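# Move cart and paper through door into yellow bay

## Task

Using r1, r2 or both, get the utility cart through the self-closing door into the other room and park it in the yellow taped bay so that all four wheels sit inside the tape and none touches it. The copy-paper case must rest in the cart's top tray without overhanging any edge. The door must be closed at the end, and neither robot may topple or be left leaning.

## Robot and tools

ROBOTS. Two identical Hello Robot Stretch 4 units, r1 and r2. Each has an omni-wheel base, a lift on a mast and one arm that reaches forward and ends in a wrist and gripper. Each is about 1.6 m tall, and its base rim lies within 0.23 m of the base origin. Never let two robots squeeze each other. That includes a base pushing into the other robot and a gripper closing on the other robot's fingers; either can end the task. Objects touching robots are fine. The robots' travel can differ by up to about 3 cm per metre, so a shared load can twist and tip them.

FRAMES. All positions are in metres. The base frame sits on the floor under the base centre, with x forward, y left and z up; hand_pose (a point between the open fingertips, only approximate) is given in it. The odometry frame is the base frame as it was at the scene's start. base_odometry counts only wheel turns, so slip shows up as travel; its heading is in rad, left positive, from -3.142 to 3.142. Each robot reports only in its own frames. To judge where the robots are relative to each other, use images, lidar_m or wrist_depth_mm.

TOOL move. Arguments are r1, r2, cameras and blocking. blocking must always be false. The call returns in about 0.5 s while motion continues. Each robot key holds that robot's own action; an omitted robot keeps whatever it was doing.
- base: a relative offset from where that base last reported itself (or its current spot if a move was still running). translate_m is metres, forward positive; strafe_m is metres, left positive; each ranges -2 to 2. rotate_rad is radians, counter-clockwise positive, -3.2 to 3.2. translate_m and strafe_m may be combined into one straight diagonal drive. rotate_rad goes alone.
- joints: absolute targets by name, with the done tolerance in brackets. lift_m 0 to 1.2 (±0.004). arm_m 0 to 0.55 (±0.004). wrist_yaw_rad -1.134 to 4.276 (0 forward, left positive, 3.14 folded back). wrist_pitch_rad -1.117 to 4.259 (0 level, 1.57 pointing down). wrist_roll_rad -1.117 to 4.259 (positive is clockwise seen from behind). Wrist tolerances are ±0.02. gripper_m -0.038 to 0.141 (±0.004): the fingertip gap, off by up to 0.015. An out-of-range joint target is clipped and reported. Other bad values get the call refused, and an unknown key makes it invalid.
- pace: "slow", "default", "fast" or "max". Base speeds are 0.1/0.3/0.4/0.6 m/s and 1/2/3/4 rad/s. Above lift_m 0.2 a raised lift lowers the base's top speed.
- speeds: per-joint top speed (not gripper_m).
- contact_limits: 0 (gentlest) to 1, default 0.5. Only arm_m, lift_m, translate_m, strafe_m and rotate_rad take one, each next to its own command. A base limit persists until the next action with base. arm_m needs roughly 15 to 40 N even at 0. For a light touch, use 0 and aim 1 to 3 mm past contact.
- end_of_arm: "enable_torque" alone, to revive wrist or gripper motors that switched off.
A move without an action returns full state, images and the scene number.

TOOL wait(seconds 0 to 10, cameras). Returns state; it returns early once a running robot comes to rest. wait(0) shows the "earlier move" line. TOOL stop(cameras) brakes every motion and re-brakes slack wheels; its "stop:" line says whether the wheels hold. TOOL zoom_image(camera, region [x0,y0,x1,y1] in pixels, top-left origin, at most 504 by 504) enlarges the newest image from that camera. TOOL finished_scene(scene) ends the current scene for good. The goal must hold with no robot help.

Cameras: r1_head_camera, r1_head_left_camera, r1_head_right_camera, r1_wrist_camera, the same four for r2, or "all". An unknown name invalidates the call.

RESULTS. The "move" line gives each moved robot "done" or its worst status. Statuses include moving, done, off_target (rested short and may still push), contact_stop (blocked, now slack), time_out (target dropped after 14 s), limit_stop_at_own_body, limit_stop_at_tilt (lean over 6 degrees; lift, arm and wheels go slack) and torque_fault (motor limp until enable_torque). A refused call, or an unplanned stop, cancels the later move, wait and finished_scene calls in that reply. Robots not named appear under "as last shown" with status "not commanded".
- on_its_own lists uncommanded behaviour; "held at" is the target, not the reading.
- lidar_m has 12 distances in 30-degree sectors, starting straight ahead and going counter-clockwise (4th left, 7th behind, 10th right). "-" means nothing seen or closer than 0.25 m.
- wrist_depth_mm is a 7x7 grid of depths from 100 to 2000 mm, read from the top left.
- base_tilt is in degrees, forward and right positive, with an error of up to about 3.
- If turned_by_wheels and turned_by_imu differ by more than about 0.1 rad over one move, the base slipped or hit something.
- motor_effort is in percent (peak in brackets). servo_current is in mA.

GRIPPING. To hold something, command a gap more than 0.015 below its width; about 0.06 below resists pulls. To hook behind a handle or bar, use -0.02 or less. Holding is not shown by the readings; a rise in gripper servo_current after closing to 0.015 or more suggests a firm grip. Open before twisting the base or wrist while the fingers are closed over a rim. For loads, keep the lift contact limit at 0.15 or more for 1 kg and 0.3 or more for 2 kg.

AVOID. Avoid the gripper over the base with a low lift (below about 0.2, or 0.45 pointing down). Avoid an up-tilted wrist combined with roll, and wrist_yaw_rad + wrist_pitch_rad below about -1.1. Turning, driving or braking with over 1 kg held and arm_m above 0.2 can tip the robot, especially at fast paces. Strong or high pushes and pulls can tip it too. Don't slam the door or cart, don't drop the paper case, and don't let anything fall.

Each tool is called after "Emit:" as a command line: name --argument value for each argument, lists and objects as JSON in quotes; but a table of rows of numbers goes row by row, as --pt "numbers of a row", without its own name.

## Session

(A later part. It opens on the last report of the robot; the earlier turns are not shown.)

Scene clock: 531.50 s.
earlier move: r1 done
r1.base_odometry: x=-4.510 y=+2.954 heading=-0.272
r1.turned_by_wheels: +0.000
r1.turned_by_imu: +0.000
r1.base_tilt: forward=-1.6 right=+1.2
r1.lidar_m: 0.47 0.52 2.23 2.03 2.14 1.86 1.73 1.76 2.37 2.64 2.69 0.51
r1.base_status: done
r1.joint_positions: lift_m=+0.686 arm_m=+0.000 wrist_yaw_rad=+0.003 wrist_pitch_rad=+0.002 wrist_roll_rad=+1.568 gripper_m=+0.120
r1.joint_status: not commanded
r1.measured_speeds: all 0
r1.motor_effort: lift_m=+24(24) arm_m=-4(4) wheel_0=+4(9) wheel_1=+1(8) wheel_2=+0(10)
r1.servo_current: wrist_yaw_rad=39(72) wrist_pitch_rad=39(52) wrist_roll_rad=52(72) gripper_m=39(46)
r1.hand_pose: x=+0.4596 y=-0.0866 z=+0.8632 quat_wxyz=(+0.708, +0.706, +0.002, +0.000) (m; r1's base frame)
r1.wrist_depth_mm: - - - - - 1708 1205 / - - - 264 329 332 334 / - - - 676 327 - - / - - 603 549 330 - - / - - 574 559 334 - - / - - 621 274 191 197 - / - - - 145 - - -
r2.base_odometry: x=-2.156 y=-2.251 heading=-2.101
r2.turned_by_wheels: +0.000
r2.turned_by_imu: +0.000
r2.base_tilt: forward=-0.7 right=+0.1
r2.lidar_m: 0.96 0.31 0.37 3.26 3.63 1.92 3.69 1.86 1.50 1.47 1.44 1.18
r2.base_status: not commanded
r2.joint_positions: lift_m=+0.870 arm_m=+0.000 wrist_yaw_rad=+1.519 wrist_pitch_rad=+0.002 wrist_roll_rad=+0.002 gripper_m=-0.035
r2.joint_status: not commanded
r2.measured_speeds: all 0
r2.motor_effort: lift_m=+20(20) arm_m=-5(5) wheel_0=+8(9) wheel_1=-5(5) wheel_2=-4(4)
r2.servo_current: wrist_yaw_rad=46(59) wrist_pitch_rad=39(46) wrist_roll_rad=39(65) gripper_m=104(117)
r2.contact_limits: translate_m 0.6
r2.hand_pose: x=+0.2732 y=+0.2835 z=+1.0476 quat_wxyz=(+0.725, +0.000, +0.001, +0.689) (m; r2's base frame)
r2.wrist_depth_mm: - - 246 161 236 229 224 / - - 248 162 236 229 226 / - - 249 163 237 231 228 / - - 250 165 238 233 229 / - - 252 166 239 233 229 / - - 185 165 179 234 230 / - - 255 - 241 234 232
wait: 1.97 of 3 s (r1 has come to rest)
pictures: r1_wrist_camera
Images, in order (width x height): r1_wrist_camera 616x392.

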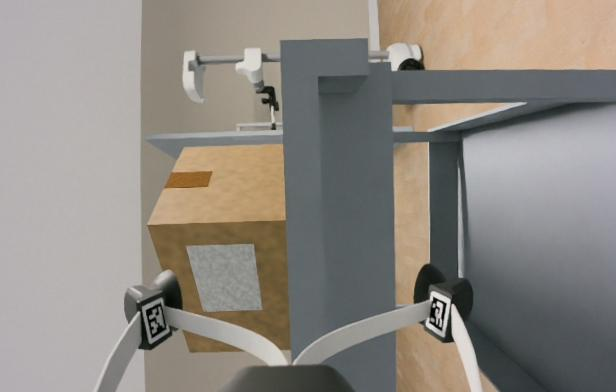

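Emit:
move --r1 '{"base":{"translate_m":0.08},"pace":"slow","contact_limits":{"translate_m":0.2}}' --blocking false

Emit:
wait --seconds 3 --cameras '["r1_wrist_camera"]'

Emit:
move --r1 '{"joints":{"gripper_m":-0.03}}' --blocking false

Emit:
wait --seconds 2.5 --cameras '["r1_wrist_camera","r1_head_camera"]'

Scene clock: 538.50 s.
move: r1 moving
r1.base_odometry: x=-4.498 y=+2.950 heading=-0.272
r1.turned_by_wheels: +0.000
r1.turned_by_imu: +0.000
r1.base_tilt: forward=-1.6 right=+1.3
r1.lidar_m: 0.47 0.51 2.24 2.05 2.16 1.85 1.73 1.81 2.37 2.63 2.69 0.50
r1.base_status: translate_m moving
r1.joint_positions: lift_m=+0.686 arm_m=+0.000 wrist_yaw_rad=+0.003 wrist_pitch_rad=+0.002 wrist_roll_rad=+1.568 gripper_m=+0.120
r1.joint_status: not commanded
r1.measured_speeds: translate_m=+0.049 strafe_m=-0.001 rotate_rad=+0.000 lift_m=+0.000 arm_m=+0.000 wrist_yaw_rad=+0.000 wrist_pitch_rad=+0.000 wrist_roll_rad=+0.000
r1.motor_effort: lift_m=+24(24) arm_m=-4(4) wheel_0=+5(8) wheel_1=+4(5) wheel_2=-5(7)
r1.servo_current: wrist_yaw_rad=59(59) wrist_pitch_rad=46(46) wrist_roll_rad=59(65) gripper_m=46(52)
r1.contact_limits: translate_m 0.2
r1.hand_pose: x=+0.4596 y=-0.0866 z=+0.8632 quat_wxyz=(+0.708, +0.706, +0.002, +0.000) (m; r1's base frame)
r1.wrist_depth_mm: - - - - - 1661 1229 / - - - 257 320 320 322 / - - - 676 315 - - / - - 580 259 320 - - / - - 564 549 324 - - / - - 627 263 192 196 - / - - - 145 - - -
r2: as last shown
r2.lidar_m: 0.95 0.33 0.31 3.25 3.57 1.93 3.67 1.85 1.51 1.48 1.48 1.17
r2.motor_effort: lift_m=+20(20) arm_m=-5(5) wheel_0=+8(8) wheel_1=-5(5) wheel_2=-4(4)
r2.servo_current: wrist_yaw_rad=39(52) wrist_pitch_rad=46(46) wrist_roll_rad=39(52) gripper_m=111(117)
r2.contact_limits: translate_m 0.6
r2.wrist_depth_mm: - - 245 161 235 229 224 / - - 248 162 236 230 226 / - - 249 163 237 232 227 / - - 250 166 238 232 229 / - - 253 166 241 233 229 / - - 185 165 179 235 230 / - - 254 - 242 234 233
pictures: none

Scene clock: 540.07 s.
earlier move: r1 done
r1.base_odometry: x=-4.434 y=+2.932 heading=-0.272
r1.turned_by_wheels: +0.000
r1.turned_by_imu: +0.000
r1.base_tilt: forward=-1.6 right=+1.3
r1.lidar_m: 0.43 0.45 2.23 2.07 2.14 1.94 1.81 1.87 2.45 2.61 2.70 0.43
r1.base_status: done
r1.joint_positions: lift_m=+0.686 arm_m=+0.000 wrist_yaw_rad=+0.003 wrist_pitch_rad=+0.002 wrist_roll_rad=+1.568 gripper_m=+0.120
r1.joint_status: not commanded
r1.measured_speeds: all 0
r1.motor_effort: lift_m=+24(24) arm_m=-4(4) wheel_0=+4(8) wheel_1=+1(6) wheel_2=-2(7)
r1.servo_current: wrist_yaw_rad=59(78) wrist_pitch_rad=33(46) wrist_roll_rad=46(65) gripper_m=39(52)
r1.contact_limits: translate_m 0.2
r1.hand_pose: x=+0.4596 y=-0.0866 z=+0.8632 quat_wxyz=(+0.708, +0.706, +0.002, +0.000) (m; r1's base frame)
r1.wrist_depth_mm: - - - - 244 1430 1160 / - - - 245 245 1430 260 / - - 661 246 248 - - / - - 521 249 250 - - / - - 492 251 252 - - / - 530 539 254 252 196 - / - - 634 147 257 - -
r2.base_odometry: x=-2.156 y=-2.251 heading=-2.101
r2.turned_by_wheels: +0.000
r2.turned_by_imu: +0.000
r2.base_tilt: forward=-0.7 right=+0.1
r2.lidar_m: 0.94 0.32 0.35 3.26 3.60 1.94 3.71 1.85 1.49 1.46 1.47 1.14
r2.base_status: not commanded
r2.joint_positions: lift_m=+0.870 arm_m=+0.000 wrist_yaw_rad=+1.519 wrist_pitch_rad=+0.002 wrist_roll_rad=+0.002 gripper_m=-0.035
r2.joint_status: not commanded
r2.measured_speeds: all 0
r2.motor_effort: lift_m=+20(20) arm_m=-5(5) wheel_0=+8(9) wheel_1=-5(5) wheel_2=-4(5)
r2.servo_current: wrist_yaw_rad=52(59) wrist_pitch_rad=39(46) wrist_roll_rad=46(59) gripper_m=111(117)
r2.contact_limits: translate_m 0.6
r2.hand_pose: x=+0.2732 y=+0.2835 z=+1.0476 quat_wxyz=(+0.725, +0.000, +0.001, +0.689) (m; r2's base frame)
r2.wrist_depth_mm: - - 246 161 234 229 224 / - - 246 162 236 229 225 / - - 249 163 236 229 226 / - - 251 165 238 232 229 / - - 252 166 239 234 229 / - - 185 165 178 235 231 / - - 255 - 241 233 232
wait: 1.57 of 3 s (r1 has come to rest)
pictures: r1_wrist_camera
Images, in order (width x height): r1_wrist_camera 616x392.

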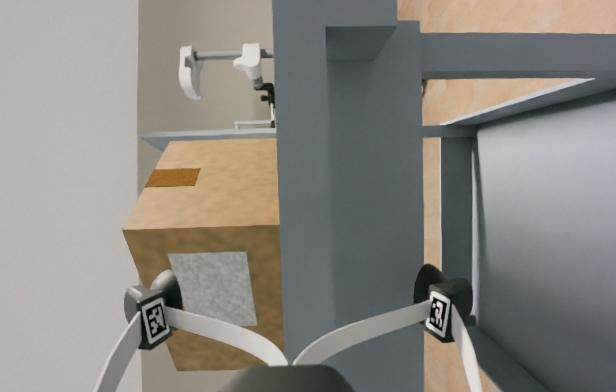

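Scene clock: 540.57 s.
move: r1 moving
r1.base_odometry: x=-4.434 y=+2.932 heading=-0.272
r1.turned_by_wheels: +0.000
r1.turned_by_imu: +0.000
r1.base_tilt: forward=-1.6 right=+1.3
r1.lidar_m: 0.42 0.45 2.25 2.05 2.14 1.95 1.82 1.85 2.47 2.63 2.69 0.41
r1.base_status: not commanded
r1.joint_positions: lift_m=+0.686 arm_m=+0.000 wrist_yaw_rad=+0.003 wrist_pitch_rad=+0.002 wrist_roll_rad=+1.568 gripper_m=+0.106
r1.joint_status: gripper_m moving
r1.measured_speeds: all 0
r1.motor_effort: lift_m=+24(24) arm_m=-4(4) wheel_0=+4(5) wheel_1=+1(2) wheel_2=-2(2)
r1.servo_current: wrist_yaw_rad=39(65) wrist_pitch_rad=39(46) wrist_roll_rad=33(59) gripper_m=91(91)
r1.contact_limits: translate_m 0.2
r1.hand_pose: x=+0.4596 y=-0.0866 z=+0.8632 quat_wxyz=(+0.708, +0.706, +0.002, +0.000) (m; r1's base frame)
r1.wrist_depth_mm: - - - - 244 1397 1160 / - - - 246 245 1397 260 / - - 654 246 247 - - / - - 521 249 249 - - / - - 488 250 252 - - / - - 525 253 200 - - / - - 634 142 256 180 -
r2: as last shown
r2.base_tilt: forward=-0.7 right=+0.0
r2.lidar_m: 0.95 0.33 0.36 3.26 3.58 1.92 3.69 1.85 1.50 1.46 1.46 1.18
r2.motor_effort: lift_m=+20(20) arm_m=-5(5) wheel_0=+8(9) wheel_1=-4(5) wheel_2=-4(4)
r2.servo_current: wrist_yaw_rad=33(52) wrist_pitch_rad=39(46) wrist_roll_rad=39(59) gripper_m=111(117)
r2.contact_limits: translate_m 0.6
r2.wrist_depth_mm: - - 246 161 236 229 224 / - - 249 162 236 229 225 / - - 248 163 236 231 227 / - - 250 166 239 233 228 / - - 253 166 240 233 229 / - - 185 165 179 235 232 / - - 254 - 242 234 232
pictures: none

Scene clock: 542.30 s.
earlier move: r1 done
r1.base_odometry: x=-4.433 y=+2.932 heading=-0.271
r1.turned_by_wheels: +0.000
r1.turned_by_imu: +0.000
r1.base_tilt: forward=-1.6 right=+1.3
r1.lidar_m: 0.42 0.45 2.24 2.05 2.16 1.92 1.80 1.87 2.47 2.63 2.70 0.42
r1.base_status: not commanded
r1.joint_positions: lift_m=+0.686 arm_m=+0.000 wrist_yaw_rad=+0.003 wrist_pitch_rad=+0.004 wrist_roll_rad=+1.568 gripper_m=-0.029
r1.joint_status: all done
r1.measured_speeds: all 0
r1.motor_effort: lift_m=+24(24) arm_m=-4(4) wheel_0=+4(5) wheel_1=+1(2) wheel_2=+0(2)
r1.servo_current: wrist_yaw_rad=59(72) wrist_pitch_rad=46(52) wrist_roll_rad=39(65) gripper_m=78(189)
r1.contact_limits: translate_m 0.2
r1.hand_pose: x=+0.4596 y=-0.0866 z=+0.8627 quat_wxyz=(+0.708, +0.706, +0.002, +0.000) (m; r1's base frame)
r1.wrist_depth_mm: - - - - 238 245 1138 / - - - - 239 1397 264 / - - 640 240 241 - - / - - 508 242 244 - - / - 508 484 244 247 - - / - - 205 196 181 - - / - 156 634 187 253 139 -
r2.base_odometry: x=-2.156 y=-2.251 heading=-2.101
r2.turned_by_wheels: +0.000
r2.turned_by_imu: +0.000
r2.base_tilt: forward=-0.7 right=+0.0
r2.lidar_m: 0.90 0.34 0.35 3.25 3.63 1.95 3.68 1.87 1.49 1.48 1.47 1.15
r2.base_status: not commanded
r2.joint_positions: lift_m=+0.870 arm_m=+0.000 wrist_yaw_rad=+1.519 wrist_pitch_rad=+0.002 wrist_roll_rad=+0.002 gripper_m=-0.035
r2.joint_status: not commanded
r2.measured_speeds: all 0
r2.motor_effort: lift_m=+20(20) arm_m=-5(5) wheel_0=+8(9) wheel_1=-4(5) wheel_2=-4(4)
r2.servo_current: wrist_yaw_rad=46(59) wrist_pitch_rad=46(46) wrist_roll_rad=46(59) gripper_m=111(117)
r2.contact_limits: translate_m 0.6
r2.hand_pose: x=+0.2732 y=+0.2835 z=+1.0476 quat_wxyz=(+0.725, +0.000, +0.001, +0.689) (m; r2's base frame)
r2.wrist_depth_mm: - - 246 161 235 228 224 / - - 247 162 236 229 226 / - - 250 163 237 231 227 / - - 249 166 239 232 228 / - - 253 166 240 233 229 / - - 185 165 179 234 232 / - - 254 - 241 233 230
wait: 1.73 of 2.5 s (r1 has come to rest)
pictures: r1_head_camera, r1_wrist_camera
Images, in order (width x height): r1_head_camera 420x560, r1_wrist_camera 616x392.

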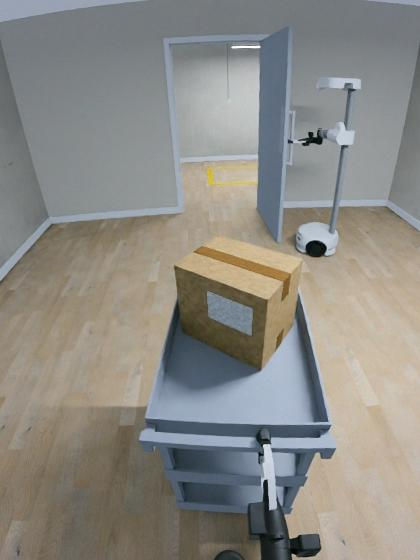

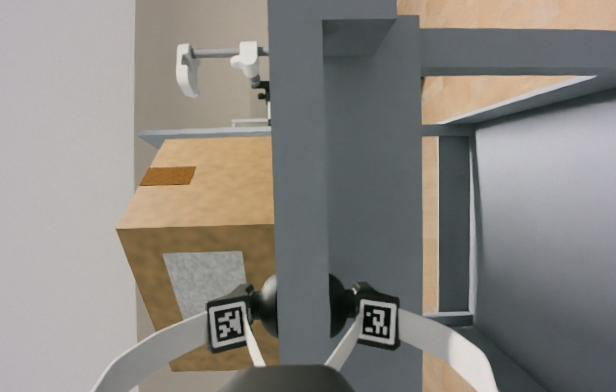

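Emit:
move --r1 '{"base":{"translate_m":0.7,"strafe_m":0.03},"pace":"slow"}' --blocking false

Emit:
wait --seconds 9 --cameras '["r1_head_camera","r1_wrist_camera"]'

Scene clock: 556.93 s.
move: r1 moving
r1.base_odometry: x=-4.421 y=+2.929 heading=-0.271
r1.turned_by_wheels: +0.000
r1.turned_by_imu: +0.000
r1.base_tilt: forward=-1.6 right=+1.3
r1.lidar_m: 0.40 0.44 2.23 2.05 2.13 1.95 1.82 1.89 2.49 2.62 2.67 0.44
r1.base_status: translate_m moving; strafe_m moving
r1.joint_positions: lift_m=+0.686 arm_m=+0.000 wrist_yaw_rad=+0.003 wrist_pitch_rad=+0.004 wrist_roll_rad=+1.568 gripper_m=-0.029
r1.joint_status: not commanded
r1.measured_speeds: translate_m=+0.048 strafe_m=+0.002 rotate_rad=-0.001 lift_m=+0.000 arm_m=+0.000 wrist_yaw_rad=+0.000 wrist_pitch_rad=+0.000 wrist_roll_rad=+0.000
r1.motor_effort: lift_m=+24(24) arm_m=-2(4) wheel_0=+4(8) wheel_1=+6(6) wheel_2=-7(8)
r1.servo_current: wrist_yaw_rad=72(72) wrist_pitch_rad=46(46) wrist_roll_rad=46(65) gripper_m=78(91)
r1.hand_pose: x=+0.4595 y=-0.0866 z=+0.8627 quat_wxyz=(+0.708, +0.706, +0.002, +0.000) (m; r1's base frame)
r1.wrist_depth_mm: - - - - 236 241 1078 / - - - - 236 1430 258 / - - - 178 238 - - / - - 517 239 239 - - / - 484 480 181 241 - - / - - 204 193 181 - - / - 156 615 182 246 - -
r2: as last shown
r2.base_tilt: forward=-0.7 right=+0.1
r2.lidar_m: 0.89 0.35 0.36 3.27 3.62 1.93 3.70 1.86 1.49 1.49 1.47 1.16
r2.motor_effort: lift_m=+20(20) arm_m=-5(5) wheel_0=+8(9) wheel_1=-5(5) wheel_2=-4(4)
r2.servo_current: wrist_yaw_rad=52(52) wrist_pitch_rad=39(39) wrist_roll_rad=46(52) gripper_m=111(117)
r2.contact_limits: translate_m 0.6
r2.wrist_depth_mm: - - 246 161 235 229 224 / - - 249 162 236 230 225 / - - 249 163 236 232 226 / - - 250 166 238 232 228 / - - 253 166 240 233 229 / - - 185 165 179 235 232 / - - 254 - 241 233 231
pictures: none

Scene clock: 564.73 s.
earlier move: r1 done
r1.base_odometry: x=-3.751 y=+2.774 heading=-0.271
r1.turned_by_wheels: +0.000
r1.turned_by_imu: +0.000
r1.base_tilt: forward=-1.6 right=+1.2
r1.lidar_m: 0.39 0.41 2.24 2.10 2.15 2.67 2.50 2.61 2.76 2.61 2.66 0.43
r1.base_status: done
r1.joint_positions: lift_m=+0.686 arm_m=+0.000 wrist_yaw_rad=-0.001 wrist_pitch_rad=+0.007 wrist_roll_rad=+1.568 gripper_m=-0.029
r1.joint_status: not commanded
r1.measured_speeds: all 0
r1.motor_effort: lift_m=+24(24) arm_m=+4(4) wheel_0=+5(10) wheel_1=+3(7) wheel_2=-1(10)
r1.servo_current: wrist_yaw_rad=59(78) wrist_pitch_rad=52(59) wrist_roll_rad=59(72) gripper_m=52(91)
r1.hand_pose: x=+0.4592 y=-0.0876 z=+0.8618 quat_wxyz=(+0.708, +0.706, +0.002, -0.003) (m; r1's base frame)
r1.wrist_depth_mm: - - - - 223 230 231 / - - - 222 223 1464 251 / - - - 223 225 - - / - 564 508 166 227 - - / - 459 459 166 228 - - / - 535 212 168 182 - - / - - 180 - 231 128 -
r2.base_odometry: x=-2.156 y=-2.251 heading=-2.101
r2.turned_by_wheels: +0.000
r2.turned_by_imu: +0.001
r2.base_tilt: forward=-0.7 right=+0.0
r2.lidar_m: 0.95 0.31 0.36 3.25 1.37 1.35 3.70 1.87 1.50 1.46 1.47 1.15
r2.base_status: not commanded
r2.joint_positions: lift_m=+0.870 arm_m=+0.000 wrist_yaw_rad=+1.519 wrist_pitch_rad=+0.002 wrist_roll_rad=+0.002 gripper_m=-0.035
r2.joint_status: not commanded
r2.measured_speeds: all 0
r2.motor_effort: lift_m=+20(20) arm_m=-5(5) wheel_0=+8(9) wheel_1=-4(5) wheel_2=-4(5)
r2.servo_current: wrist_yaw_rad=52(59) wrist_pitch_rad=39(46) wrist_roll_rad=52(65) gripper_m=111(117)
r2.contact_limits: translate_m 0.6
r2.hand_pose: x=+0.2732 y=+0.2835 z=+1.0476 quat_wxyz=(+0.725, +0.000, +0.001, +0.689) (m; r2's base frame)
r2.wrist_depth_mm: - - 247 161 234 229 224 / - - 247 162 236 229 226 / - - 249 163 236 232 226 / - - 250 165 238 233 229 / - - 252 166 240 233 229 / - - 185 165 179 235 232 / - - 255 - 242 234 232
wait: 7.80 of 9 s (r1 has come to rest)
pictures: r1_head_camera, r1_wrist_camera
Images, in order (width x height): r1_head_camera 420x560, r1_wrist_camera 616x392.

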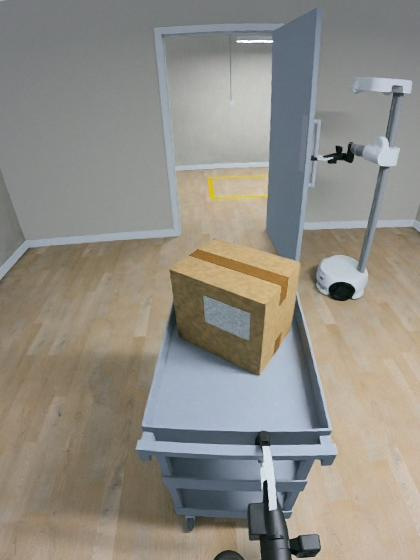

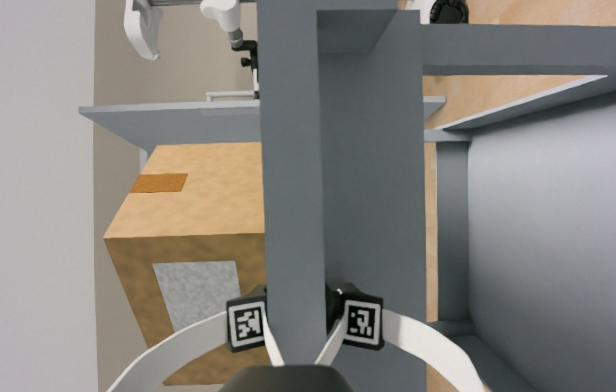

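Emit:
move --r1 '{"base":{"translate_m":0.9,"strafe_m":-0.0},"pace":"slow"}' --blocking false

Emit:
wait --seconds 10 --cameras '["r1_head_camera","r1_head_left_camera"]'

Scene clock: 596.37 s.
move: r1 moving
r1.base_odometry: x=-3.739 y=+2.771 heading=-0.270
r1.turned_by_wheels: +0.000
r1.turned_by_imu: +0.000
r1.base_tilt: forward=-1.6 right=+1.2
r1.lidar_m: 0.38 0.41 2.24 2.10 2.14 2.69 2.54 2.60 2.78 2.61 2.67 0.41
r1.base_status: translate_m moving; strafe_m moving
r1.joint_positions: lift_m=+0.686 arm_m=+0.000 wrist_yaw_rad=-0.001 wrist_pitch_rad=+0.007 wrist_roll_rad=+1.568 gripper_m=-0.029
r1.joint_status: not commanded
r1.measured_speeds: translate_m=+0.049 strafe_m=+0.000 rotate_rad=+0.000 lift_m=+0.000 arm_m=+0.000 wrist_yaw_rad=+0.000 wrist_pitch_rad=+0.000 wrist_roll_rad=+0.000
r1.motor_effort: lift_m=+24(24) arm_m=+3(4) wheel_0=+9(9) wheel_1=+5(6) wheel_2=-8(8)
r1.servo_current: wrist_yaw_rad=59(65) wrist_pitch_rad=46(59) wrist_roll_rad=52(72) gripper_m=59(59)
r1.hand_pose: x=+0.4592 y=-0.0876 z=+0.8618 quat_wxyz=(+0.708, +0.706, +0.002, -0.003) (m; r1's base frame)
r1.wrist_depth_mm: - - - - 223 232 232 / - - - 223 225 1499 250 / - - - 224 225 - - / - 559 508 165 227 - - / - 459 459 167 229 - - / - 525 212 179 183 - - / - - 177 - 231 128 -
r2: as last shown
r2.turned_by_imu: +0.000
r2.base_tilt: forward=-0.7 right=+0.1
r2.lidar_m: 0.92 0.32 0.35 3.28 1.33 1.38 3.71 1.85 1.50 1.47 1.45 1.17
r2.motor_effort: lift_m=+20(20) arm_m=-5(5) wheel_0=+8(9) wheel_1=-4(5) wheel_2=-4(4)
r2.servo_current: wrist_yaw_rad=39(59) wrist_pitch_rad=39(46) wrist_roll_rad=46(52) gripper_m=111(117)
r2.contact_limits: translate_m 0.6
r2.wrist_depth_mm: - - 246 161 235 229 224 / - - 247 162 236 229 226 / - - 249 163 236 230 227 / - - 250 165 238 233 227 / - - 253 166 240 234 229 / - - 185 165 179 236 230 / - - 254 - 242 234 231
pictures: none

Scene clock: 606.13 s.
earlier move: r1 done
r1.base_odometry: x=-2.884 y=+2.533 heading=-0.270
r1.turned_by_wheels: +0.000
r1.turned_by_imu: +0.001
r1.base_tilt: forward=-1.6 right=+1.3
r1.lidar_m: 0.34 0.30 2.31 2.18 2.24 2.91 3.47 3.51 2.72 2.55 2.61 0.45
r1.base_status: done
r1.joint_positions: lift_m=+0.686 arm_m=+0.000 wrist_yaw_rad=-0.001 wrist_pitch_rad=+0.007 wrist_roll_rad=+1.568 gripper_m=-0.029
r1.joint_status: not commanded
r1.measured_speeds: all 0
r1.motor_effort: lift_m=+24(24) arm_m=+4(4) wheel_0=+6(10) wheel_1=+3(8) wheel_2=-3(8)
r1.servo_current: wrist_yaw_rad=46(78) wrist_pitch_rad=39(59) wrist_roll_rad=39(72) gripper_m=52(59)
r1.hand_pose: x=+0.4592 y=-0.0876 z=+0.8618 quat_wxyz=(+0.708, +0.706, +0.002, -0.003) (m; r1's base frame)
r1.wrist_depth_mm: - - 1255 - - 1756 1182 / - - - - 285 293 1138 / - - - - 276 1464 1138 / - - - 250 256 1708 - / - - - 182 239 - - / - 517 208 187 183 - - / - 424 433 125 215 128 -
r2.base_odometry: x=-2.156 y=-2.251 heading=-2.101
r2.turned_by_wheels: +0.000
r2.turned_by_imu: +0.001
r2.base_tilt: forward=-0.7 right=+0.1
r2.lidar_m: 0.90 0.34 0.33 0.98 1.00 1.53 3.68 1.85 1.50 1.48 1.47 1.19
r2.base_status: not commanded
r2.joint_positions: lift_m=+0.870 arm_m=+0.000 wrist_yaw_rad=+1.519 wrist_pitch_rad=+0.002 wrist_roll_rad=+0.002 gripper_m=-0.035
r2.joint_status: not commanded
r2.measured_speeds: all 0
r2.motor_effort: lift_m=+20(20) arm_m=-5(5) wheel_0=+8(9) wheel_1=-4(5) wheel_2=-4(5)
r2.servo_current: wrist_yaw_rad=46(65) wrist_pitch_rad=39(46) wrist_roll_rad=39(59) gripper_m=111(124)
r2.contact_limits: translate_m 0.6
r2.hand_pose: x=+0.2732 y=+0.2835 z=+1.0476 quat_wxyz=(+0.725, +0.000, +0.001, +0.689) (m; r2's base frame)
r2.wrist_depth_mm: - - 246 160 234 229 224 / - - 248 162 236 229 226 / - - 250 163 237 232 227 / - - 251 166 238 233 227 / - 991 252 166 240 233 229 / - - 183 164 179 234 231 / 1336 - 254 - 241 234 232
wait: 9.77 of 10 s (r1 has come to rest)
pictures: r1_head_camera, r1_head_left_camera
Images, in order (width x height): r1_head_camera 420x560, r1_head_left_camera 420x672.

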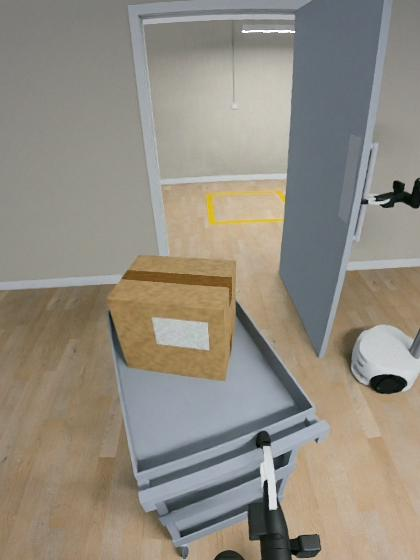

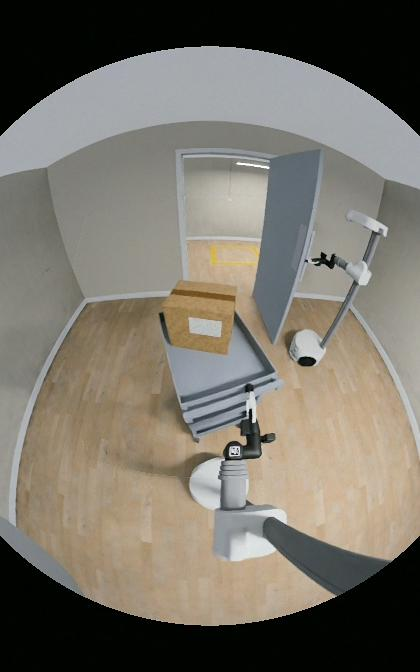

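Emit:
move --blocking false --r1 '{"base":{"strafe_m":0.15},"pace":"slow"}'

Emit:
wait --seconds 3 --cameras '["r1_head_camera","r1_wrist_camera"]'

Scene clock: 628.27 s.
move: r1 moving
r1.base_odometry: x=-2.880 y=+2.547 heading=-0.271
r1.turned_by_wheels: +0.000
r1.turned_by_imu: -0.001
r1.base_tilt: forward=-1.6 right=+1.3
r1.lidar_m: 0.33 0.30 2.29 2.14 2.23 2.89 3.46 3.51 2.73 2.57 2.63 0.43
r1.base_status: strafe_m moving
r1.joint_positions: lift_m=+0.686 arm_m=+0.000 wrist_yaw_rad=-0.001 wrist_pitch_rad=+0.007 wrist_roll_rad=+1.569 gripper_m=-0.029
r1.joint_status: not commanded
r1.measured_speeds: translate_m=+0.000 strafe_m=+0.057 rotate_rad=-0.001 lift_m=+0.000 arm_m=+0.000 wrist_yaw_rad=+0.000 wrist_pitch_rad=+0.002 wrist_roll_rad=+0.000
r1.motor_effort: lift_m=+24(24) arm_m=+4(4) wheel_0=-9(9) wheel_1=+4(8) wheel_2=+0(3)
r1.servo_current: wrist_yaw_rad=46(65) wrist_pitch_rad=46(59) wrist_roll_rad=46(59) gripper_m=52(59)
r1.hand_pose: x=+0.4592 y=-0.0876 z=+0.8617 quat_wxyz=(+0.708, +0.706, +0.002, -0.003) (m; r1's base frame)
r1.wrist_depth_mm: - - - - - 1756 1182 / - - 1255 - 282 1397 1182 / - - - - 287 307 1118 / - - - 252 255 1756 - / - - - 236 238 1921 - / - 574 188 173 182 - - / - 421 427 - 213 127 -
r2: as last shown
r2.turned_by_imu: +0.000
r2.lidar_m: 0.92 0.33 0.36 0.98 0.98 1.54 3.68 1.87 1.48 1.48 1.48 1.19
r2.motor_effort: lift_m=+20(20) arm_m=-5(5) wheel_0=+8(9) wheel_1=-4(5) wheel_2=-4(4)
r2.servo_current: wrist_yaw_rad=46(65) wrist_pitch_rad=39(46) wrist_roll_rad=52(59) gripper_m=117(117)
r2.contact_limits: translate_m 0.6
r2.wrist_depth_mm: - - 247 161 234 229 224 / - - 248 162 235 229 225 / - - 250 163 236 232 226 / - - 249 166 238 232 228 / - 991 252 166 240 234 229 / - - 183 164 179 234 230 / 1308 - 254 - 242 234 232
pictures: none

Scene clock: 630.43 s.
earlier move: r1 done
r1.base_odometry: x=-2.844 y=+2.678 heading=-0.271
r1.turned_by_wheels: +0.000
r1.turned_by_imu: +0.000
r1.base_tilt: forward=-1.6 right=+1.3
r1.lidar_m: 0.36 0.35 2.14 2.03 2.08 2.69 3.48 3.51 2.85 2.69 1.55 0.43
r1.base_status: done
r1.joint_positions: lift_m=+0.686 arm_m=+0.000 wrist_yaw_rad=-0.003 wrist_pitch_rad=+0.007 wrist_roll_rad=+1.569 gripper_m=-0.029
r1.joint_status: not commanded
r1.measured_speeds: all 0
r1.motor_effort: lift_m=+24(24) arm_m=+4(4) wheel_0=-4(13) wheel_1=+1(8) wheel_2=-2(5)
r1.servo_current: wrist_yaw_rad=52(65) wrist_pitch_rad=46(59) wrist_roll_rad=52(65) gripper_m=59(59)
r1.hand_pose: x=+0.4590 y=-0.0882 z=+0.8617 quat_wxyz=(+0.708, +0.706, +0.002, -0.004) (m; r1's base frame)
r1.wrist_depth_mm: - 1255 1281 197 - - 1182 / - - - - 258 266 268 / - - - 247 249 1661 1182 / - - - 240 242 1708 - / - - 525 175 236 - - / - 452 187 180 182 - - / - 469 477 - 220 128 -
r2.base_odometry: x=-2.156 y=-2.251 heading=-2.101
r2.turned_by_wheels: +0.000
r2.turned_by_imu: +0.000
r2.base_tilt: forward=-0.7 right=+0.1
r2.lidar_m: 0.93 0.34 0.35 0.99 1.04 4.72 3.67 1.85 1.49 1.48 1.45 1.19
r2.base_status: not commanded
r2.joint_positions: lift_m=+0.870 arm_m=+0.000 wrist_yaw_rad=+1.519 wrist_pitch_rad=+0.002 wrist_roll_rad=+0.002 gripper_m=-0.035
r2.joint_status: not commanded
r2.measured_speeds: all 0
r2.motor_effort: lift_m=+20(20) arm_m=-5(5) wheel_0=+8(9) wheel_1=-5(5) wheel_2=-4(4)
r2.servo_current: wrist_yaw_rad=46(65) wrist_pitch_rad=33(52) wrist_roll_rad=39(65) gripper_m=111(117)
r2.contact_limits: translate_m 0.6
r2.hand_pose: x=+0.2732 y=+0.2835 z=+1.0476 quat_wxyz=(+0.725, +0.000, +0.001, +0.689) (m; r2's base frame)
r2.wrist_depth_mm: - - 247 161 235 229 224 / - - 247 161 236 229 226 / - - 250 163 237 231 227 / - - 250 166 239 233 227 / - 1042 252 165 240 233 229 / - - 183 164 179 234 231 / 1281 - 254 - 241 234 232
wait: 2.17 of 3 s (r1 has come to rest)
pictures: r1_head_camera, r1_wrist_camera
Images, in order (width x height): r1_head_camera 420x560, r1_wrist_camera 616x392.

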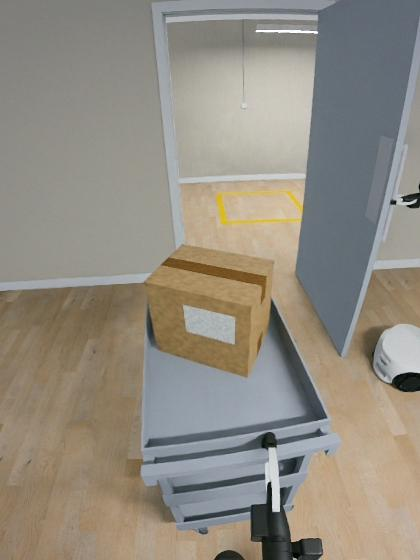

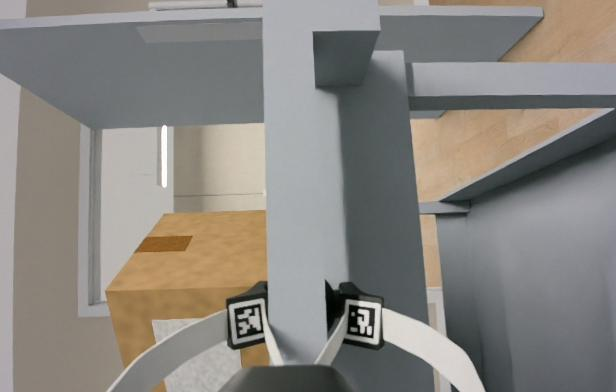

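Emit:
move --blocking false --r1 '{"base":{"strafe_m":0.15},"pace":"slow"}'

Emit:
wait --seconds 4 --cameras '["r1_head_camera"]'

Scene clock: 646.17 s.
move: r1 moving
r1.base_odometry: x=-2.840 y=+2.692 heading=-0.271
r1.turned_by_wheels: +0.000
r1.turned_by_imu: -0.001
r1.base_tilt: forward=-1.6 right=+1.3
r1.lidar_m: 0.36 0.37 2.13 2.01 2.06 2.69 3.47 3.50 2.87 2.71 1.55 0.45
r1.base_status: strafe_m moving
r1.joint_positions: lift_m=+0.686 arm_m=+0.000 wrist_yaw_rad=-0.003 wrist_pitch_rad=+0.007 wrist_roll_rad=+1.569 gripper_m=-0.029
r1.joint_status: not commanded
r1.measured_speeds: translate_m=+0.000 strafe_m=+0.057 rotate_rad=-0.002 lift_m=+0.000 arm_m=+0.000 wrist_yaw_rad=+0.000 wrist_pitch_rad=+0.000 wrist_roll_rad=+0.000
r1.motor_effort: lift_m=+24(24) arm_m=+4(4) wheel_0=-9(11) wheel_1=+5(6) wheel_2=+0(1)
r1.servo_current: wrist_yaw_rad=46(72) wrist_pitch_rad=46(52) wrist_roll_rad=46(59) gripper_m=52(65)
r1.hand_pose: x=+0.4590 y=-0.0882 z=+0.8617 quat_wxyz=(+0.708, +0.706, +0.002, -0.004) (m; r1's base frame)
r1.wrist_depth_mm: - 1281 1255 - - - 1160 / - - - 249 257 264 268 / - - - 245 248 1756 1205 / - - - 239 240 831 - / - 574 512 175 236 - - / - 449 188 181 182 - - / - 469 477 - 221 128 -
r2: as last shown
r2.base_tilt: forward=-0.7 right=+0.0
r2.lidar_m: 0.92 0.31 0.36 0.98 1.07 4.74 3.68 1.84 1.50 1.49 1.43 1.18
r2.motor_effort: lift_m=+20(20) arm_m=-5(5) wheel_0=+8(9) wheel_1=-5(5) wheel_2=-4(5)
r2.servo_current: wrist_yaw_rad=52(52) wrist_pitch_rad=39(46) wrist_roll_rad=52(52) gripper_m=111(117)
r2.contact_limits: translate_m 0.6
r2.wrist_depth_mm: - - 247 161 235 229 224 / - - 248 162 235 229 225 / - - 250 163 237 231 226 / - - 250 166 237 233 228 / - 1060 253 166 239 233 229 / - - 183 165 179 235 231 / 1281 - 255 - 241 234 232
pictures: none

Scene clock: 648.30 s.
earlier move: r1 done
r1.base_odometry: x=-2.804 y=+2.822 heading=-0.271
r1.turned_by_wheels: +0.000
r1.turned_by_imu: +0.000
r1.base_tilt: forward=-1.6 right=+1.3
r1.lidar_m: 0.37 0.41 2.02 1.88 1.94 2.50 3.45 3.53 3.02 2.86 1.62 0.39
r1.base_status: done
r1.joint_positions: lift_m=+0.686 arm_m=+0.000 wrist_yaw_rad=-0.003 wrist_pitch_rad=+0.007 wrist_roll_rad=+1.569 gripper_m=-0.029
r1.joint_status: not commanded
r1.measured_speeds: all 0
r1.motor_effort: lift_m=+24(24) arm_m=-1(4) wheel_0=-6(11) wheel_1=+0(6) wheel_2=-1(1)
r1.servo_current: wrist_yaw_rad=52(72) wrist_pitch_rad=52(59) wrist_roll_rad=46(72) gripper_m=59(65)
r1.hand_pose: x=+0.4590 y=-0.0882 z=+0.8617 quat_wxyz=(+0.708, +0.706, +0.002, -0.004) (m; r1's base frame)
r1.wrist_depth_mm: - - - - 226 234 236 / - - - 225 227 1499 255 / - - - 226 228 - - / - 569 517 167 228 - - / - 459 455 168 230 - - / - 525 206 179 181 - - / - - 180 - 231 128 -
r2.base_odometry: x=-2.156 y=-2.251 heading=-2.101
r2.turned_by_wheels: +0.000
r2.turned_by_imu: +0.000
r2.base_tilt: forward=-0.7 right=+0.0
r2.lidar_m: 0.93 0.32 0.36 0.99 1.10 4.71 3.66 1.87 1.49 1.49 1.46 1.16
r2.base_status: not commanded
r2.joint_positions: lift_m=+0.870 arm_m=+0.000 wrist_yaw_rad=+1.519 wrist_pitch_rad=+0.002 wrist_roll_rad=+0.002 gripper_m=-0.035
r2.joint_status: not commanded
r2.measured_speeds: all 0
r2.motor_effort: lift_m=+20(20) arm_m=-5(5) wheel_0=+8(9) wheel_1=-4(5) wheel_2=-4(5)
r2.servo_current: wrist_yaw_rad=39(59) wrist_pitch_rad=39(46) wrist_roll_rad=52(52) gripper_m=111(117)
r2.contact_limits: translate_m 0.6
r2.hand_pose: x=+0.2732 y=+0.2835 z=+1.0476 quat_wxyz=(+0.725, +0.000, +0.001, +0.689) (m; r2's base frame)
r2.wrist_depth_mm: - - 246 161 235 229 224 / - - 247 162 236 229 225 / - - 249 163 237 231 227 / - - 251 166 238 232 228 / 1397 1078 252 166 240 233 229 / - - 183 165 179 234 232 / - - 255 - 241 235 231
wait: 2.13 of 4 s (r1 has come to rest)
pictures: r1_head_camera
Images, in order (width x height): r1_head_camera 420x560.

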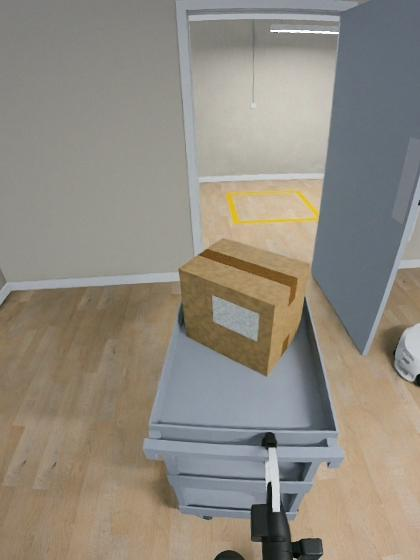

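Emit:
move --blocking false --r1 '{"base":{"strafe_m":0.05},"pace":"slow"}'

Emit:
wait --seconds 4

Emit:
move --blocking false --r1 '{"joints":{"gripper_m":0.12}}'

Emit:
wait --seconds 2

Emit:
move --blocking false --r1 '{"base":{"translate_m":-0.05,"strafe_m":0.13},"pace":"slow"}'

Emit:
wait --seconds 4

Emit:
move --blocking false --r1 '{"base":{"rotate_rad":-0.17},"pace":"slow"}'

Emit:
wait --seconds 3 --cameras '["r1_head_camera","r1_wrist_camera"]'

Scene clock: 664.73 s.
move: r1 moving
r1.base_odometry: x=-2.800 y=+2.836 heading=-0.272
r1.turned_by_wheels: +0.000
r1.turned_by_imu: -0.001
r1.base_tilt: forward=-1.5 right=+1.3
r1.lidar_m: 0.37 0.44 1.98 1.87 1.91 2.49 3.48 3.52 3.06 2.87 1.64 0.42
r1.base_status: strafe_m moving
r1.joint_positions: lift_m=+0.686 arm_m=+0.000 wrist_yaw_rad=-0.003 wrist_pitch_rad=+0.007 wrist_roll_rad=+1.569 gripper_m=-0.029
r1.joint_status: not commanded
r1.measured_speeds: translate_m=+0.001 strafe_m=+0.056 rotate_rad=-0.004 lift_m=+0.000 arm_m=+0.000 wrist_yaw_rad=+0.000 wrist_pitch_rad=+0.000 wrist_roll_rad=+0.000
r1.motor_effort: lift_m=+24(24) arm_m=-3(4) wheel_0=-9(11) wheel_1=+6(6) wheel_2=+0(2)
r1.servo_current: wrist_yaw_rad=46(78) wrist_pitch_rad=39(59) wrist_roll_rad=72(72) gripper_m=59(59)
r1.hand_pose: x=+0.4590 y=-0.0882 z=+0.8617 quat_wxyz=(+0.708, +0.706, +0.002, -0.004) (m; r1's base frame)
r1.wrist_depth_mm: - - - - 224 232 234 / - - - 224 226 1499 415 / - - - 224 227 - - / - 559 508 167 229 - - / - 462 459 167 229 - - / - 535 205 180 182 - - / - - 180 - 232 128 -
r2: as last shown
r2.lidar_m: 0.94 0.32 0.36 1.02 1.15 4.74 3.72 1.85 1.49 1.48 1.46 1.17
r2.motor_effort: lift_m=+20(20) arm_m=-5(5) wheel_0=+8(9) wheel_1=-4(5) wheel_2=-4(4)
r2.servo_current: wrist_yaw_rad=46(52) wrist_pitch_rad=39(46) wrist_roll_rad=39(59) gripper_m=117(117)
r2.contact_limits: translate_m 0.6
r2.wrist_depth_mm: - - 246 161 235 229 224 / - - 247 161 236 229 225 / - - 250 163 236 231 227 / - - 250 165 238 232 228 / 1464 1078 252 166 240 232 229 / - - 185 165 179 234 231 / - - 254 - 242 234 231
pictures: none

Scene clock: 665.83 s.
earlier move: r1 done
r1.base_odometry: x=-2.790 y=+2.870 heading=-0.271
r1.turned_by_wheels: +0.000
r1.turned_by_imu: +0.000
r1.base_tilt: forward=-1.6 right=+1.3
r1.lidar_m: 0.39 0.43 1.94 1.80 1.86 2.41 3.48 3.54 3.08 2.90 1.64 0.42
r1.base_status: done
r1.joint_positions: lift_m=+0.686 arm_m=+0.000 wrist_yaw_rad=-0.003 wrist_pitch_rad=+0.007 wrist_roll_rad=+1.569 gripper_m=-0.029
r1.joint_status: not commanded
r1.measured_speeds: all 0
r1.motor_effort: lift_m=+24(24) arm_m=-4(4) wheel_0=-4(11) wheel_1=+2(6) wheel_2=+0(2)
r1.servo_current: wrist_yaw_rad=52(78) wrist_pitch_rad=46(59) wrist_roll_rad=52(72) gripper_m=52(59)
r1.hand_pose: x=+0.4590 y=-0.0882 z=+0.8617 quat_wxyz=(+0.708, +0.706, +0.002, -0.004) (m; r1's base frame)
r1.wrist_depth_mm: - - - - 216 222 224 / - - - 214 218 1464 - / - - 591 220 221 - - / - 496 484 163 225 - - / - 480 469 166 229 - - / - - 207 178 181 - - / - - 182 - 235 128 -
r2.base_odometry: x=-2.156 y=-2.251 heading=-2.101
r2.turned_by_wheels: +0.000
r2.turned_by_imu: +0.000
r2.base_tilt: forward=-0.7 right=+0.0
r2.lidar_m: 0.91 0.33 0.35 1.01 1.15 4.70 3.72 1.84 1.49 1.48 1.48 1.18
r2.base_status: not commanded
r2.joint_positions: lift_m=+0.870 arm_m=+0.000 wrist_yaw_rad=+1.519 wrist_pitch_rad=+0.002 wrist_roll_rad=+0.002 gripper_m=-0.035
r2.joint_status: not commanded
r2.measured_speeds: all 0
r2.motor_effort: lift_m=+20(20) arm_m=-5(5) wheel_0=+8(9) wheel_1=-4(5) wheel_2=-4(5)
r2.servo_current: wrist_yaw_rad=46(59) wrist_pitch_rad=39(46) wrist_roll_rad=59(59) gripper_m=111(117)
r2.contact_limits: translate_m 0.6
r2.hand_pose: x=+0.2732 y=+0.2835 z=+1.0476 quat_wxyz=(+0.725, +0.000, +0.001, +0.689) (m; r2's base frame)
r2.wrist_depth_mm: - - 246 161 235 229 224 / - - 247 161 236 229 226 / - - 250 163 236 231 227 / - - 250 166 238 233 229 / 1464 1098 252 166 240 233 229 / - - 185 165 178 235 231 / - - 255 - 242 235 230
wait: 1.10 of 4 s (r1 has come to rest)
pictures: none

Scene clock: 666.33 s.
move: r1 moving
r1.base_odometry: x=-2.790 y=+2.870 heading=-0.271
r1.turned_by_wheels: +0.000
r1.turned_by_imu: +0.000
r1.base_tilt: forward=-1.6 right=+1.3
r1.lidar_m: 0.40 0.43 1.96 1.82 1.86 2.45 3.46 3.51 3.06 2.91 1.64 0.42
r1.base_status: not commanded
r1.joint_positions: lift_m=+0.686 arm_m=+0.000 wrist_yaw_rad=-0.003 wrist_pitch_rad=+0.007 wrist_roll_rad=+1.569 gripper_m=-0.004
r1.joint_status: gripper_m moving
r1.measured_speeds: all 0
r1.motor_effort: lift_m=+24(24) arm_m=-3(4) wheel_0=-3(4) wheel_1=+2(2) wheel_2=-1(1)
r1.servo_current: wrist_yaw_rad=46(59) wrist_pitch_rad=52(52) wrist_roll_rad=65(65) gripper_m=52(65)
r1.hand_pose: x=+0.4590 y=-0.0882 z=+0.8617 quat_wxyz=(+0.708, +0.706, +0.002, -0.004) (m; r1's base frame)
r1.wrist_depth_mm: - - - - 220 226 228 / - - - 220 222 1537 413 / - - 597 222 225 - - / - 521 484 166 228 - - / - 480 473 169 231 - - / - - 508 189 186 - - / - - 181 141 238 - -
r2: as last shown
r2.lidar_m: 0.92 0.33 0.35 1.01 1.13 4.70 3.67 1.86 1.48 1.49 1.48 1.18
r2.motor_effort: lift_m=+20(20) arm_m=-5(5) wheel_0=+8(9) wheel_1=-4(5) wheel_2=-4(4)
r2.servo_current: wrist_yaw_rad=46(59) wrist_pitch_rad=39(46) wrist_roll_rad=46(59) gripper_m=117(117)
r2.contact_limits: translate_m 0.6
r2.wrist_depth_mm: - - 246 161 235 229 225 / - - 249 162 235 229 226 / - - 250 163 237 231 226 / - - 250 166 238 232 227 / 1430 1098 252 166 239 234 229 / - - 186 165 179 235 231 / - - 255 - 241 234 232
pictures: none

Scene clock: 668.07 s.
earlier move: r1 done
r1.base_odometry: x=-2.790 y=+2.870 heading=-0.271
r1.turned_by_wheels: +0.000
r1.turned_by_imu: +0.000
r1.base_tilt: forward=-1.6 right=+1.2
r1.lidar_m: 0.41 0.45 1.95 1.83 1.87 2.43 3.49 3.53 3.07 2.90 1.66 0.40
r1.base_status: not commanded
r1.joint_positions: lift_m=+0.686 arm_m=+0.000 wrist_yaw_rad=-0.003 wrist_pitch_rad=+0.007 wrist_roll_rad=+1.569 gripper_m=+0.120
r1.joint_status: all done
r1.measured_speeds: all 0
r1.motor_effort: lift_m=+24(24) arm_m=+4(4) wheel_0=-2(4) wheel_1=+2(2) wheel_2=-2(2)
r1.servo_current: wrist_yaw_rad=39(65) wrist_pitch_rad=52(59) wrist_roll_rad=52(65) gripper_m=39(104)
r1.hand_pose: x=+0.4590 y=-0.0882 z=+0.8617 quat_wxyz=(+0.708, +0.706, +0.002, -0.004) (m; r1's base frame)
r1.wrist_depth_mm: - - - - 226 234 236 / - - - 227 229 1537 415 / - - 603 173 233 - - / - 517 496 174 236 - - / - 488 484 176 239 - - / - - 512 182 192 - - / - - 163 154 245 - -
r2.base_odometry: x=-2.156 y=-2.251 heading=-2.101
r2.turned_by_wheels: +0.000
r2.turned_by_imu: +0.000
r2.base_tilt: forward=-0.6 right=+0.0
r2.lidar_m: 0.92 0.33 0.34 1.01 1.15 4.73 3.70 1.89 1.50 1.47 1.45 1.18
r2.base_status: not commanded
r2.joint_positions: lift_m=+0.870 arm_m=+0.000 wrist_yaw_rad=+1.519 wrist_pitch_rad=+0.002 wrist_roll_rad=+0.002 gripper_m=-0.035
r2.joint_status: not commanded
r2.measured_speeds: all 0
r2.motor_effort: lift_m=+20(20) arm_m=-5(5) wheel_0=+8(9) wheel_1=-4(5) wheel_2=-4(4)
r2.servo_current: wrist_yaw_rad=46(59) wrist_pitch_rad=39(46) wrist_roll_rad=46(59) gripper_m=111(117)
r2.contact_limits: translate_m 0.6
r2.hand_pose: x=+0.2732 y=+0.2835 z=+1.0476 quat_wxyz=(+0.725, +0.000, +0.001, +0.689) (m; r2's base frame)
r2.wrist_depth_mm: - - 246 160 235 229 224 / - - 248 162 236 229 225 / - - 250 163 236 232 226 / - - 251 166 238 233 228 / 1464 1118 253 166 240 233 229 / - - 183 165 179 234 231 / - - 255 - 241 234 232
wait: 1.73 of 2 s (r1 has come to rest)
pictures: none

Scene clock: 668.57 s.
move: r1 moving
r1.base_odometry: x=-2.792 y=+2.883 heading=-0.271
r1.turned_by_wheels: +0.000
r1.turned_by_imu: +0.000
r1.base_tilt: forward=-1.6 right=+1.3
r1.lidar_m: 0.39 0.45 1.94 1.81 1.86 2.38 3.49 3.53 3.08 2.91 1.64 0.43
r1.base_status: translate_m moving; strafe_m moving
r1.joint_positions: lift_m=+0.686 arm_m=+0.000 wrist_yaw_rad=-0.003 wrist_pitch_rad=+0.002 wrist_roll_rad=+1.569 gripper_m=+0.120
r1.joint_status: not commanded
r1.measured_speeds: translate_m=-0.020 strafe_m=+0.047 rotate_rad=+0.001 lift_m=+0.000 arm_m=+0.000 wrist_yaw_rad=+0.000 wrist_pitch_rad=+0.000 wrist_roll_rad=+0.000
r1.motor_effort: lift_m=+21(24) arm_m=+4(4) wheel_0=-7(9) wheel_1=+5(7) wheel_2=+2(3)
r1.servo_current: wrist_yaw_rad=52(59) wrist_pitch_rad=39(59) wrist_roll_rad=39(65) gripper_m=46(46)
r1.hand_pose: x=+0.4590 y=-0.0882 z=+0.8635 quat_wxyz=(+0.708, +0.706, +0.000, -0.002) (m; r1's base frame)
r1.wrist_depth_mm: - - - - 229 234 237 / - - - 229 231 1618 - / - - 585 234 235 - - / - 496 473 237 238 - - / - - 500 181 242 - - / - - 544 183 210 197 - / - - - 145 250 1808 -
r2: as last shown
r2.base_tilt: forward=-0.7 right=+0.0
r2.lidar_m: 0.91 0.33 0.34 1.01 1.15 4.72 3.73 1.85 1.50 1.48 1.44 1.18
r2.servo_current: wrist_yaw_rad=39(59) wrist_pitch_rad=39(46) wrist_roll_rad=46(52) gripper_m=117(117)
r2.contact_limits: translate_m 0.6
r2.wrist_depth_mm: - - 246 161 234 229 224 / - - 248 162 235 229 225 / - - 249 163 237 231 226 / - - 251 165 238 233 228 / 1499 1205 252 166 240 234 229 / - - 185 165 179 235 230 / - - 254 - 242 234 233
pictures: none

Scene clock: 670.73 s.
earlier move: r1 done
r1.base_odometry: x=-2.804 y=+3.009 heading=-0.272
r1.turned_by_wheels: +0.000
r1.turned_by_imu: +0.000
r1.base_tilt: forward=-1.6 right=+1.3
r1.lidar_m: 0.45 2.46 1.80 1.69 1.75 2.27 3.44 3.46 3.24 3.04 1.76 0.46
r1.base_status: done
r1.joint_positions: lift_m=+0.686 arm_m=+0.000 wrist_yaw_rad=-0.003 wrist_pitch_rad=+0.002 wrist_roll_rad=+1.569 gripper_m=+0.120
r1.joint_status: not commanded
r1.measured_speeds: all 0
r1.motor_effort: lift_m=+21(24) arm_m=+4(4) wheel_0=-4(9) wheel_1=+2(7) wheel_2=+1(5)
r1.servo_current: wrist_yaw_rad=59(65) wrist_pitch_rad=46(59) wrist_roll_rad=59(72) gripper_m=46(52)
r1.hand_pose: x=+0.4590 y=-0.0882 z=+0.8635 quat_wxyz=(+0.708, +0.706, +0.000, -0.002) (m; r1's base frame)
r1.wrist_depth_mm: - - - - 287 1808 - / - - 597 232 291 - - / - - 525 236 296 - - / - - 580 239 301 - - / - - 654 627 306 - - / - - - 247 192 212 - / - - - 145 317 1921 1255
r2.base_odometry: x=-2.156 y=-2.251 heading=-2.101
r2.turned_by_wheels: +0.000
r2.turned_by_imu: +0.000
r2.base_tilt: forward=-0.7 right=+0.1
r2.lidar_m: 0.90 0.31 0.38 1.00 1.17 4.72 3.71 1.87 1.51 1.48 1.46 1.17
r2.base_status: not commanded
r2.joint_positions: lift_m=+0.870 arm_m=+0.000 wrist_yaw_rad=+1.519 wrist_pitch_rad=+0.002 wrist_roll_rad=+0.002 gripper_m=-0.035
r2.joint_status: not commanded
r2.measured_speeds: all 0
r2.motor_effort: lift_m=+20(20) arm_m=-5(5) wheel_0=+8(9) wheel_1=-4(5) wheel_2=-4(4)
r2.servo_current: wrist_yaw_rad=46(59) wrist_pitch_rad=39(52) wrist_roll_rad=39(59) gripper_m=111(117)
r2.contact_limits: translate_m 0.6
r2.hand_pose: x=+0.2732 y=+0.2835 z=+1.0476 quat_wxyz=(+0.725, +0.000, +0.001, +0.689) (m; r2's base frame)
r2.wrist_depth_mm: - - 246 160 235 229 224 / - - 248 162 235 229 226 / - - 249 163 236 231 227 / - - 250 166 238 233 228 / 1618 1205 252 166 240 234 229 / - - 184 165 179 235 230 / - - 254 - 242 234 233
wait: 2.17 of 4 s (r1 has come to rest)
pictures: none

Scene clock: 671.23 s.
move: r1 moving
r1.base_odometry: x=-2.804 y=+3.009 heading=-0.389
r1.turned_by_wheels: -0.117
r1.turned_by_imu: -0.118
r1.base_tilt: forward=-1.6 right=+1.3
r1.lidar_m: 0.47 2.41 1.90 1.70 1.71 2.05 3.40 3.39 3.37 3.02 1.83 0.50
r1.base_status: rotate_rad moving
r1.joint_positions: lift_m=+0.686 arm_m=+0.000 wrist_yaw_rad=-0.003 wrist_pitch_rad=+0.002 wrist_roll_rad=+1.569 gripper_m=+0.120
r1.joint_status: not commanded
r1.measured_speeds: translate_m=-0.001 strafe_m=+0.000 rotate_rad=-0.334 lift_m=+0.000 arm_m=+0.000 wrist_yaw_rad=+0.000 wrist_pitch_rad=+0.000 wrist_roll_rad=+0.000
r1.motor_effort: lift_m=+20(21) arm_m=+3(4) wheel_0=+6(7) wheel_1=+4(6) wheel_2=+4(6)
r1.servo_current: wrist_yaw_rad=46(59) wrist_pitch_rad=46(46) wrist_roll_rad=52(59) gripper_m=39(52)
r1.hand_pose: x=+0.4590 y=-0.0882 z=+0.8635 quat_wxyz=(+0.708, +0.706, +0.000, -0.002) (m; r1's base frame)
r1.wrist_depth_mm: - - - - 304 1537 - / - - - - 307 1863 - / - - 597 245 307 - - / - - 544 247 309 - - / - - 609 580 310 - - / - - 640 250 193 196 - / - - - 145 314 1983 -
r2: as last shown
r2.base_tilt: forward=-0.6 right=+0.1
r2.lidar_m: 0.94 0.35 0.35 1.02 1.16 4.72 3.69 1.85 1.49 1.47 1.46 1.18
r2.servo_current: wrist_yaw_rad=52(52) wrist_pitch_rad=39(39) wrist_roll_rad=46(52) gripper_m=111(117)
r2.contact_limits: translate_m 0.6
r2.wrist_depth_mm: - - 246 161 235 229 224 / - - 248 162 235 229 225 / - - 249 163 237 231 226 / - - 250 166 238 232 227 / 1576 1229 251 166 241 234 229 / - - 185 164 178 235 231 / - - 255 - 241 233 233
pictures: none

Scene clock: 671.83 s.
earlier move: r1 done
r1.base_odometry: x=-2.804 y=+3.009 heading=-0.441
r1.turned_by_wheels: -0.052
r1.turned_by_imu: -0.052
r1.base_tilt: forward=-1.6 right=+1.3
r1.lidar_m: 0.46 0.48 1.94 1.70 1.70 2.00 3.40 3.40 3.47 3.02 3.00 0.51
r1.base_status: done
r1.joint_positions: lift_m=+0.686 arm_m=+0.000 wrist_yaw_rad=-0.003 wrist_pitch_rad=+0.002 wrist_roll_rad=+1.569 gripper_m=+0.120
r1.joint_status: not commanded
r1.measured_speeds: all 0
r1.motor_effort: lift_m=+20(21) arm_m=+4(4) wheel_0=+4(7) wheel_1=+3(6) wheel_2=+1(6)
r1.servo_current: wrist_yaw_rad=46(65) wrist_pitch_rad=46(46) wrist_roll_rad=59(59) gripper_m=46(52)
r1.hand_pose: x=+0.4590 y=-0.0882 z=+0.8635 quat_wxyz=(+0.708, +0.706, +0.000, -0.002) (m; r1's base frame)
r1.wrist_depth_mm: - - 1499 267 332 332 336 / - - - - 325 1661 - / - - - 683 322 - - / - - 574 539 319 - - / - - 569 559 319 - - / - - 603 255 193 196 - / - - - 145 314 - -
r2.base_odometry: x=-2.156 y=-2.251 heading=-2.101
r2.turned_by_wheels: +0.000
r2.turned_by_imu: +0.000
r2.base_tilt: forward=-0.7 right=+0.1
r2.lidar_m: 0.93 0.32 0.35 1.01 1.16 4.71 3.69 1.86 1.49 1.47 1.47 1.18
r2.base_status: not commanded
r2.joint_positions: lift_m=+0.870 arm_m=+0.000 wrist_yaw_rad=+1.519 wrist_pitch_rad=+0.002 wrist_roll_rad=+0.002 gripper_m=-0.035
r2.joint_status: not commanded
r2.measured_speeds: all 0
r2.motor_effort: lift_m=+20(20) arm_m=-5(5) wheel_0=+8(9) wheel_1=-4(5) wheel_2=-4(4)
r2.servo_current: wrist_yaw_rad=52(52) wrist_pitch_rad=46(46) wrist_roll_rad=52(59) gripper_m=111(117)
r2.contact_limits: translate_m 0.6
r2.hand_pose: x=+0.2732 y=+0.2835 z=+1.0476 quat_wxyz=(+0.725, +0.000, +0.001, +0.689) (m; r2's base frame)
r2.wrist_depth_mm: - - 246 161 235 229 224 / - - 249 162 236 229 225 / - - 250 163 236 231 227 / - - 250 165 237 233 228 / 1576 1182 252 166 240 233 229 / - - 184 165 179 235 232 / - - 255 - 242 234 231
wait: 0.60 of 3 s (r1 has come to rest)
pictures: r1_head_camera, r1_wrist_camera
Images, in order (width x height): r1_head_camera 420x560, r1_wrist_camera 616x392.

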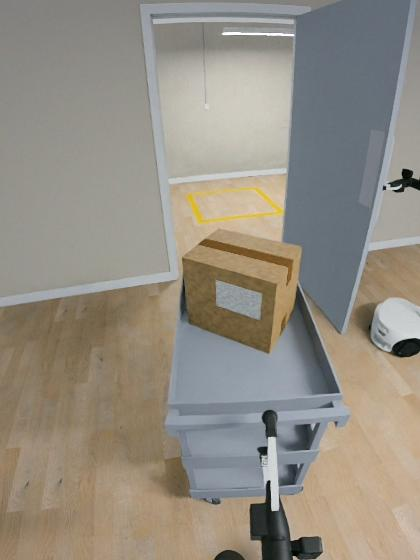

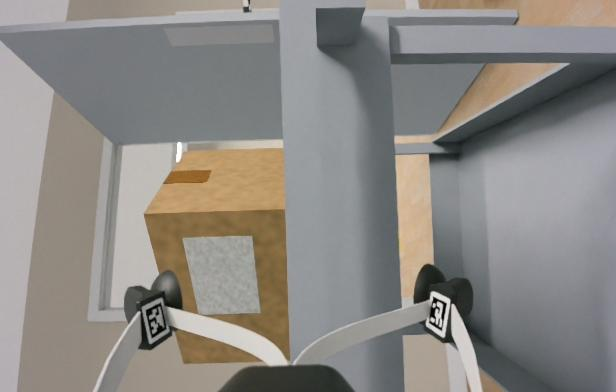

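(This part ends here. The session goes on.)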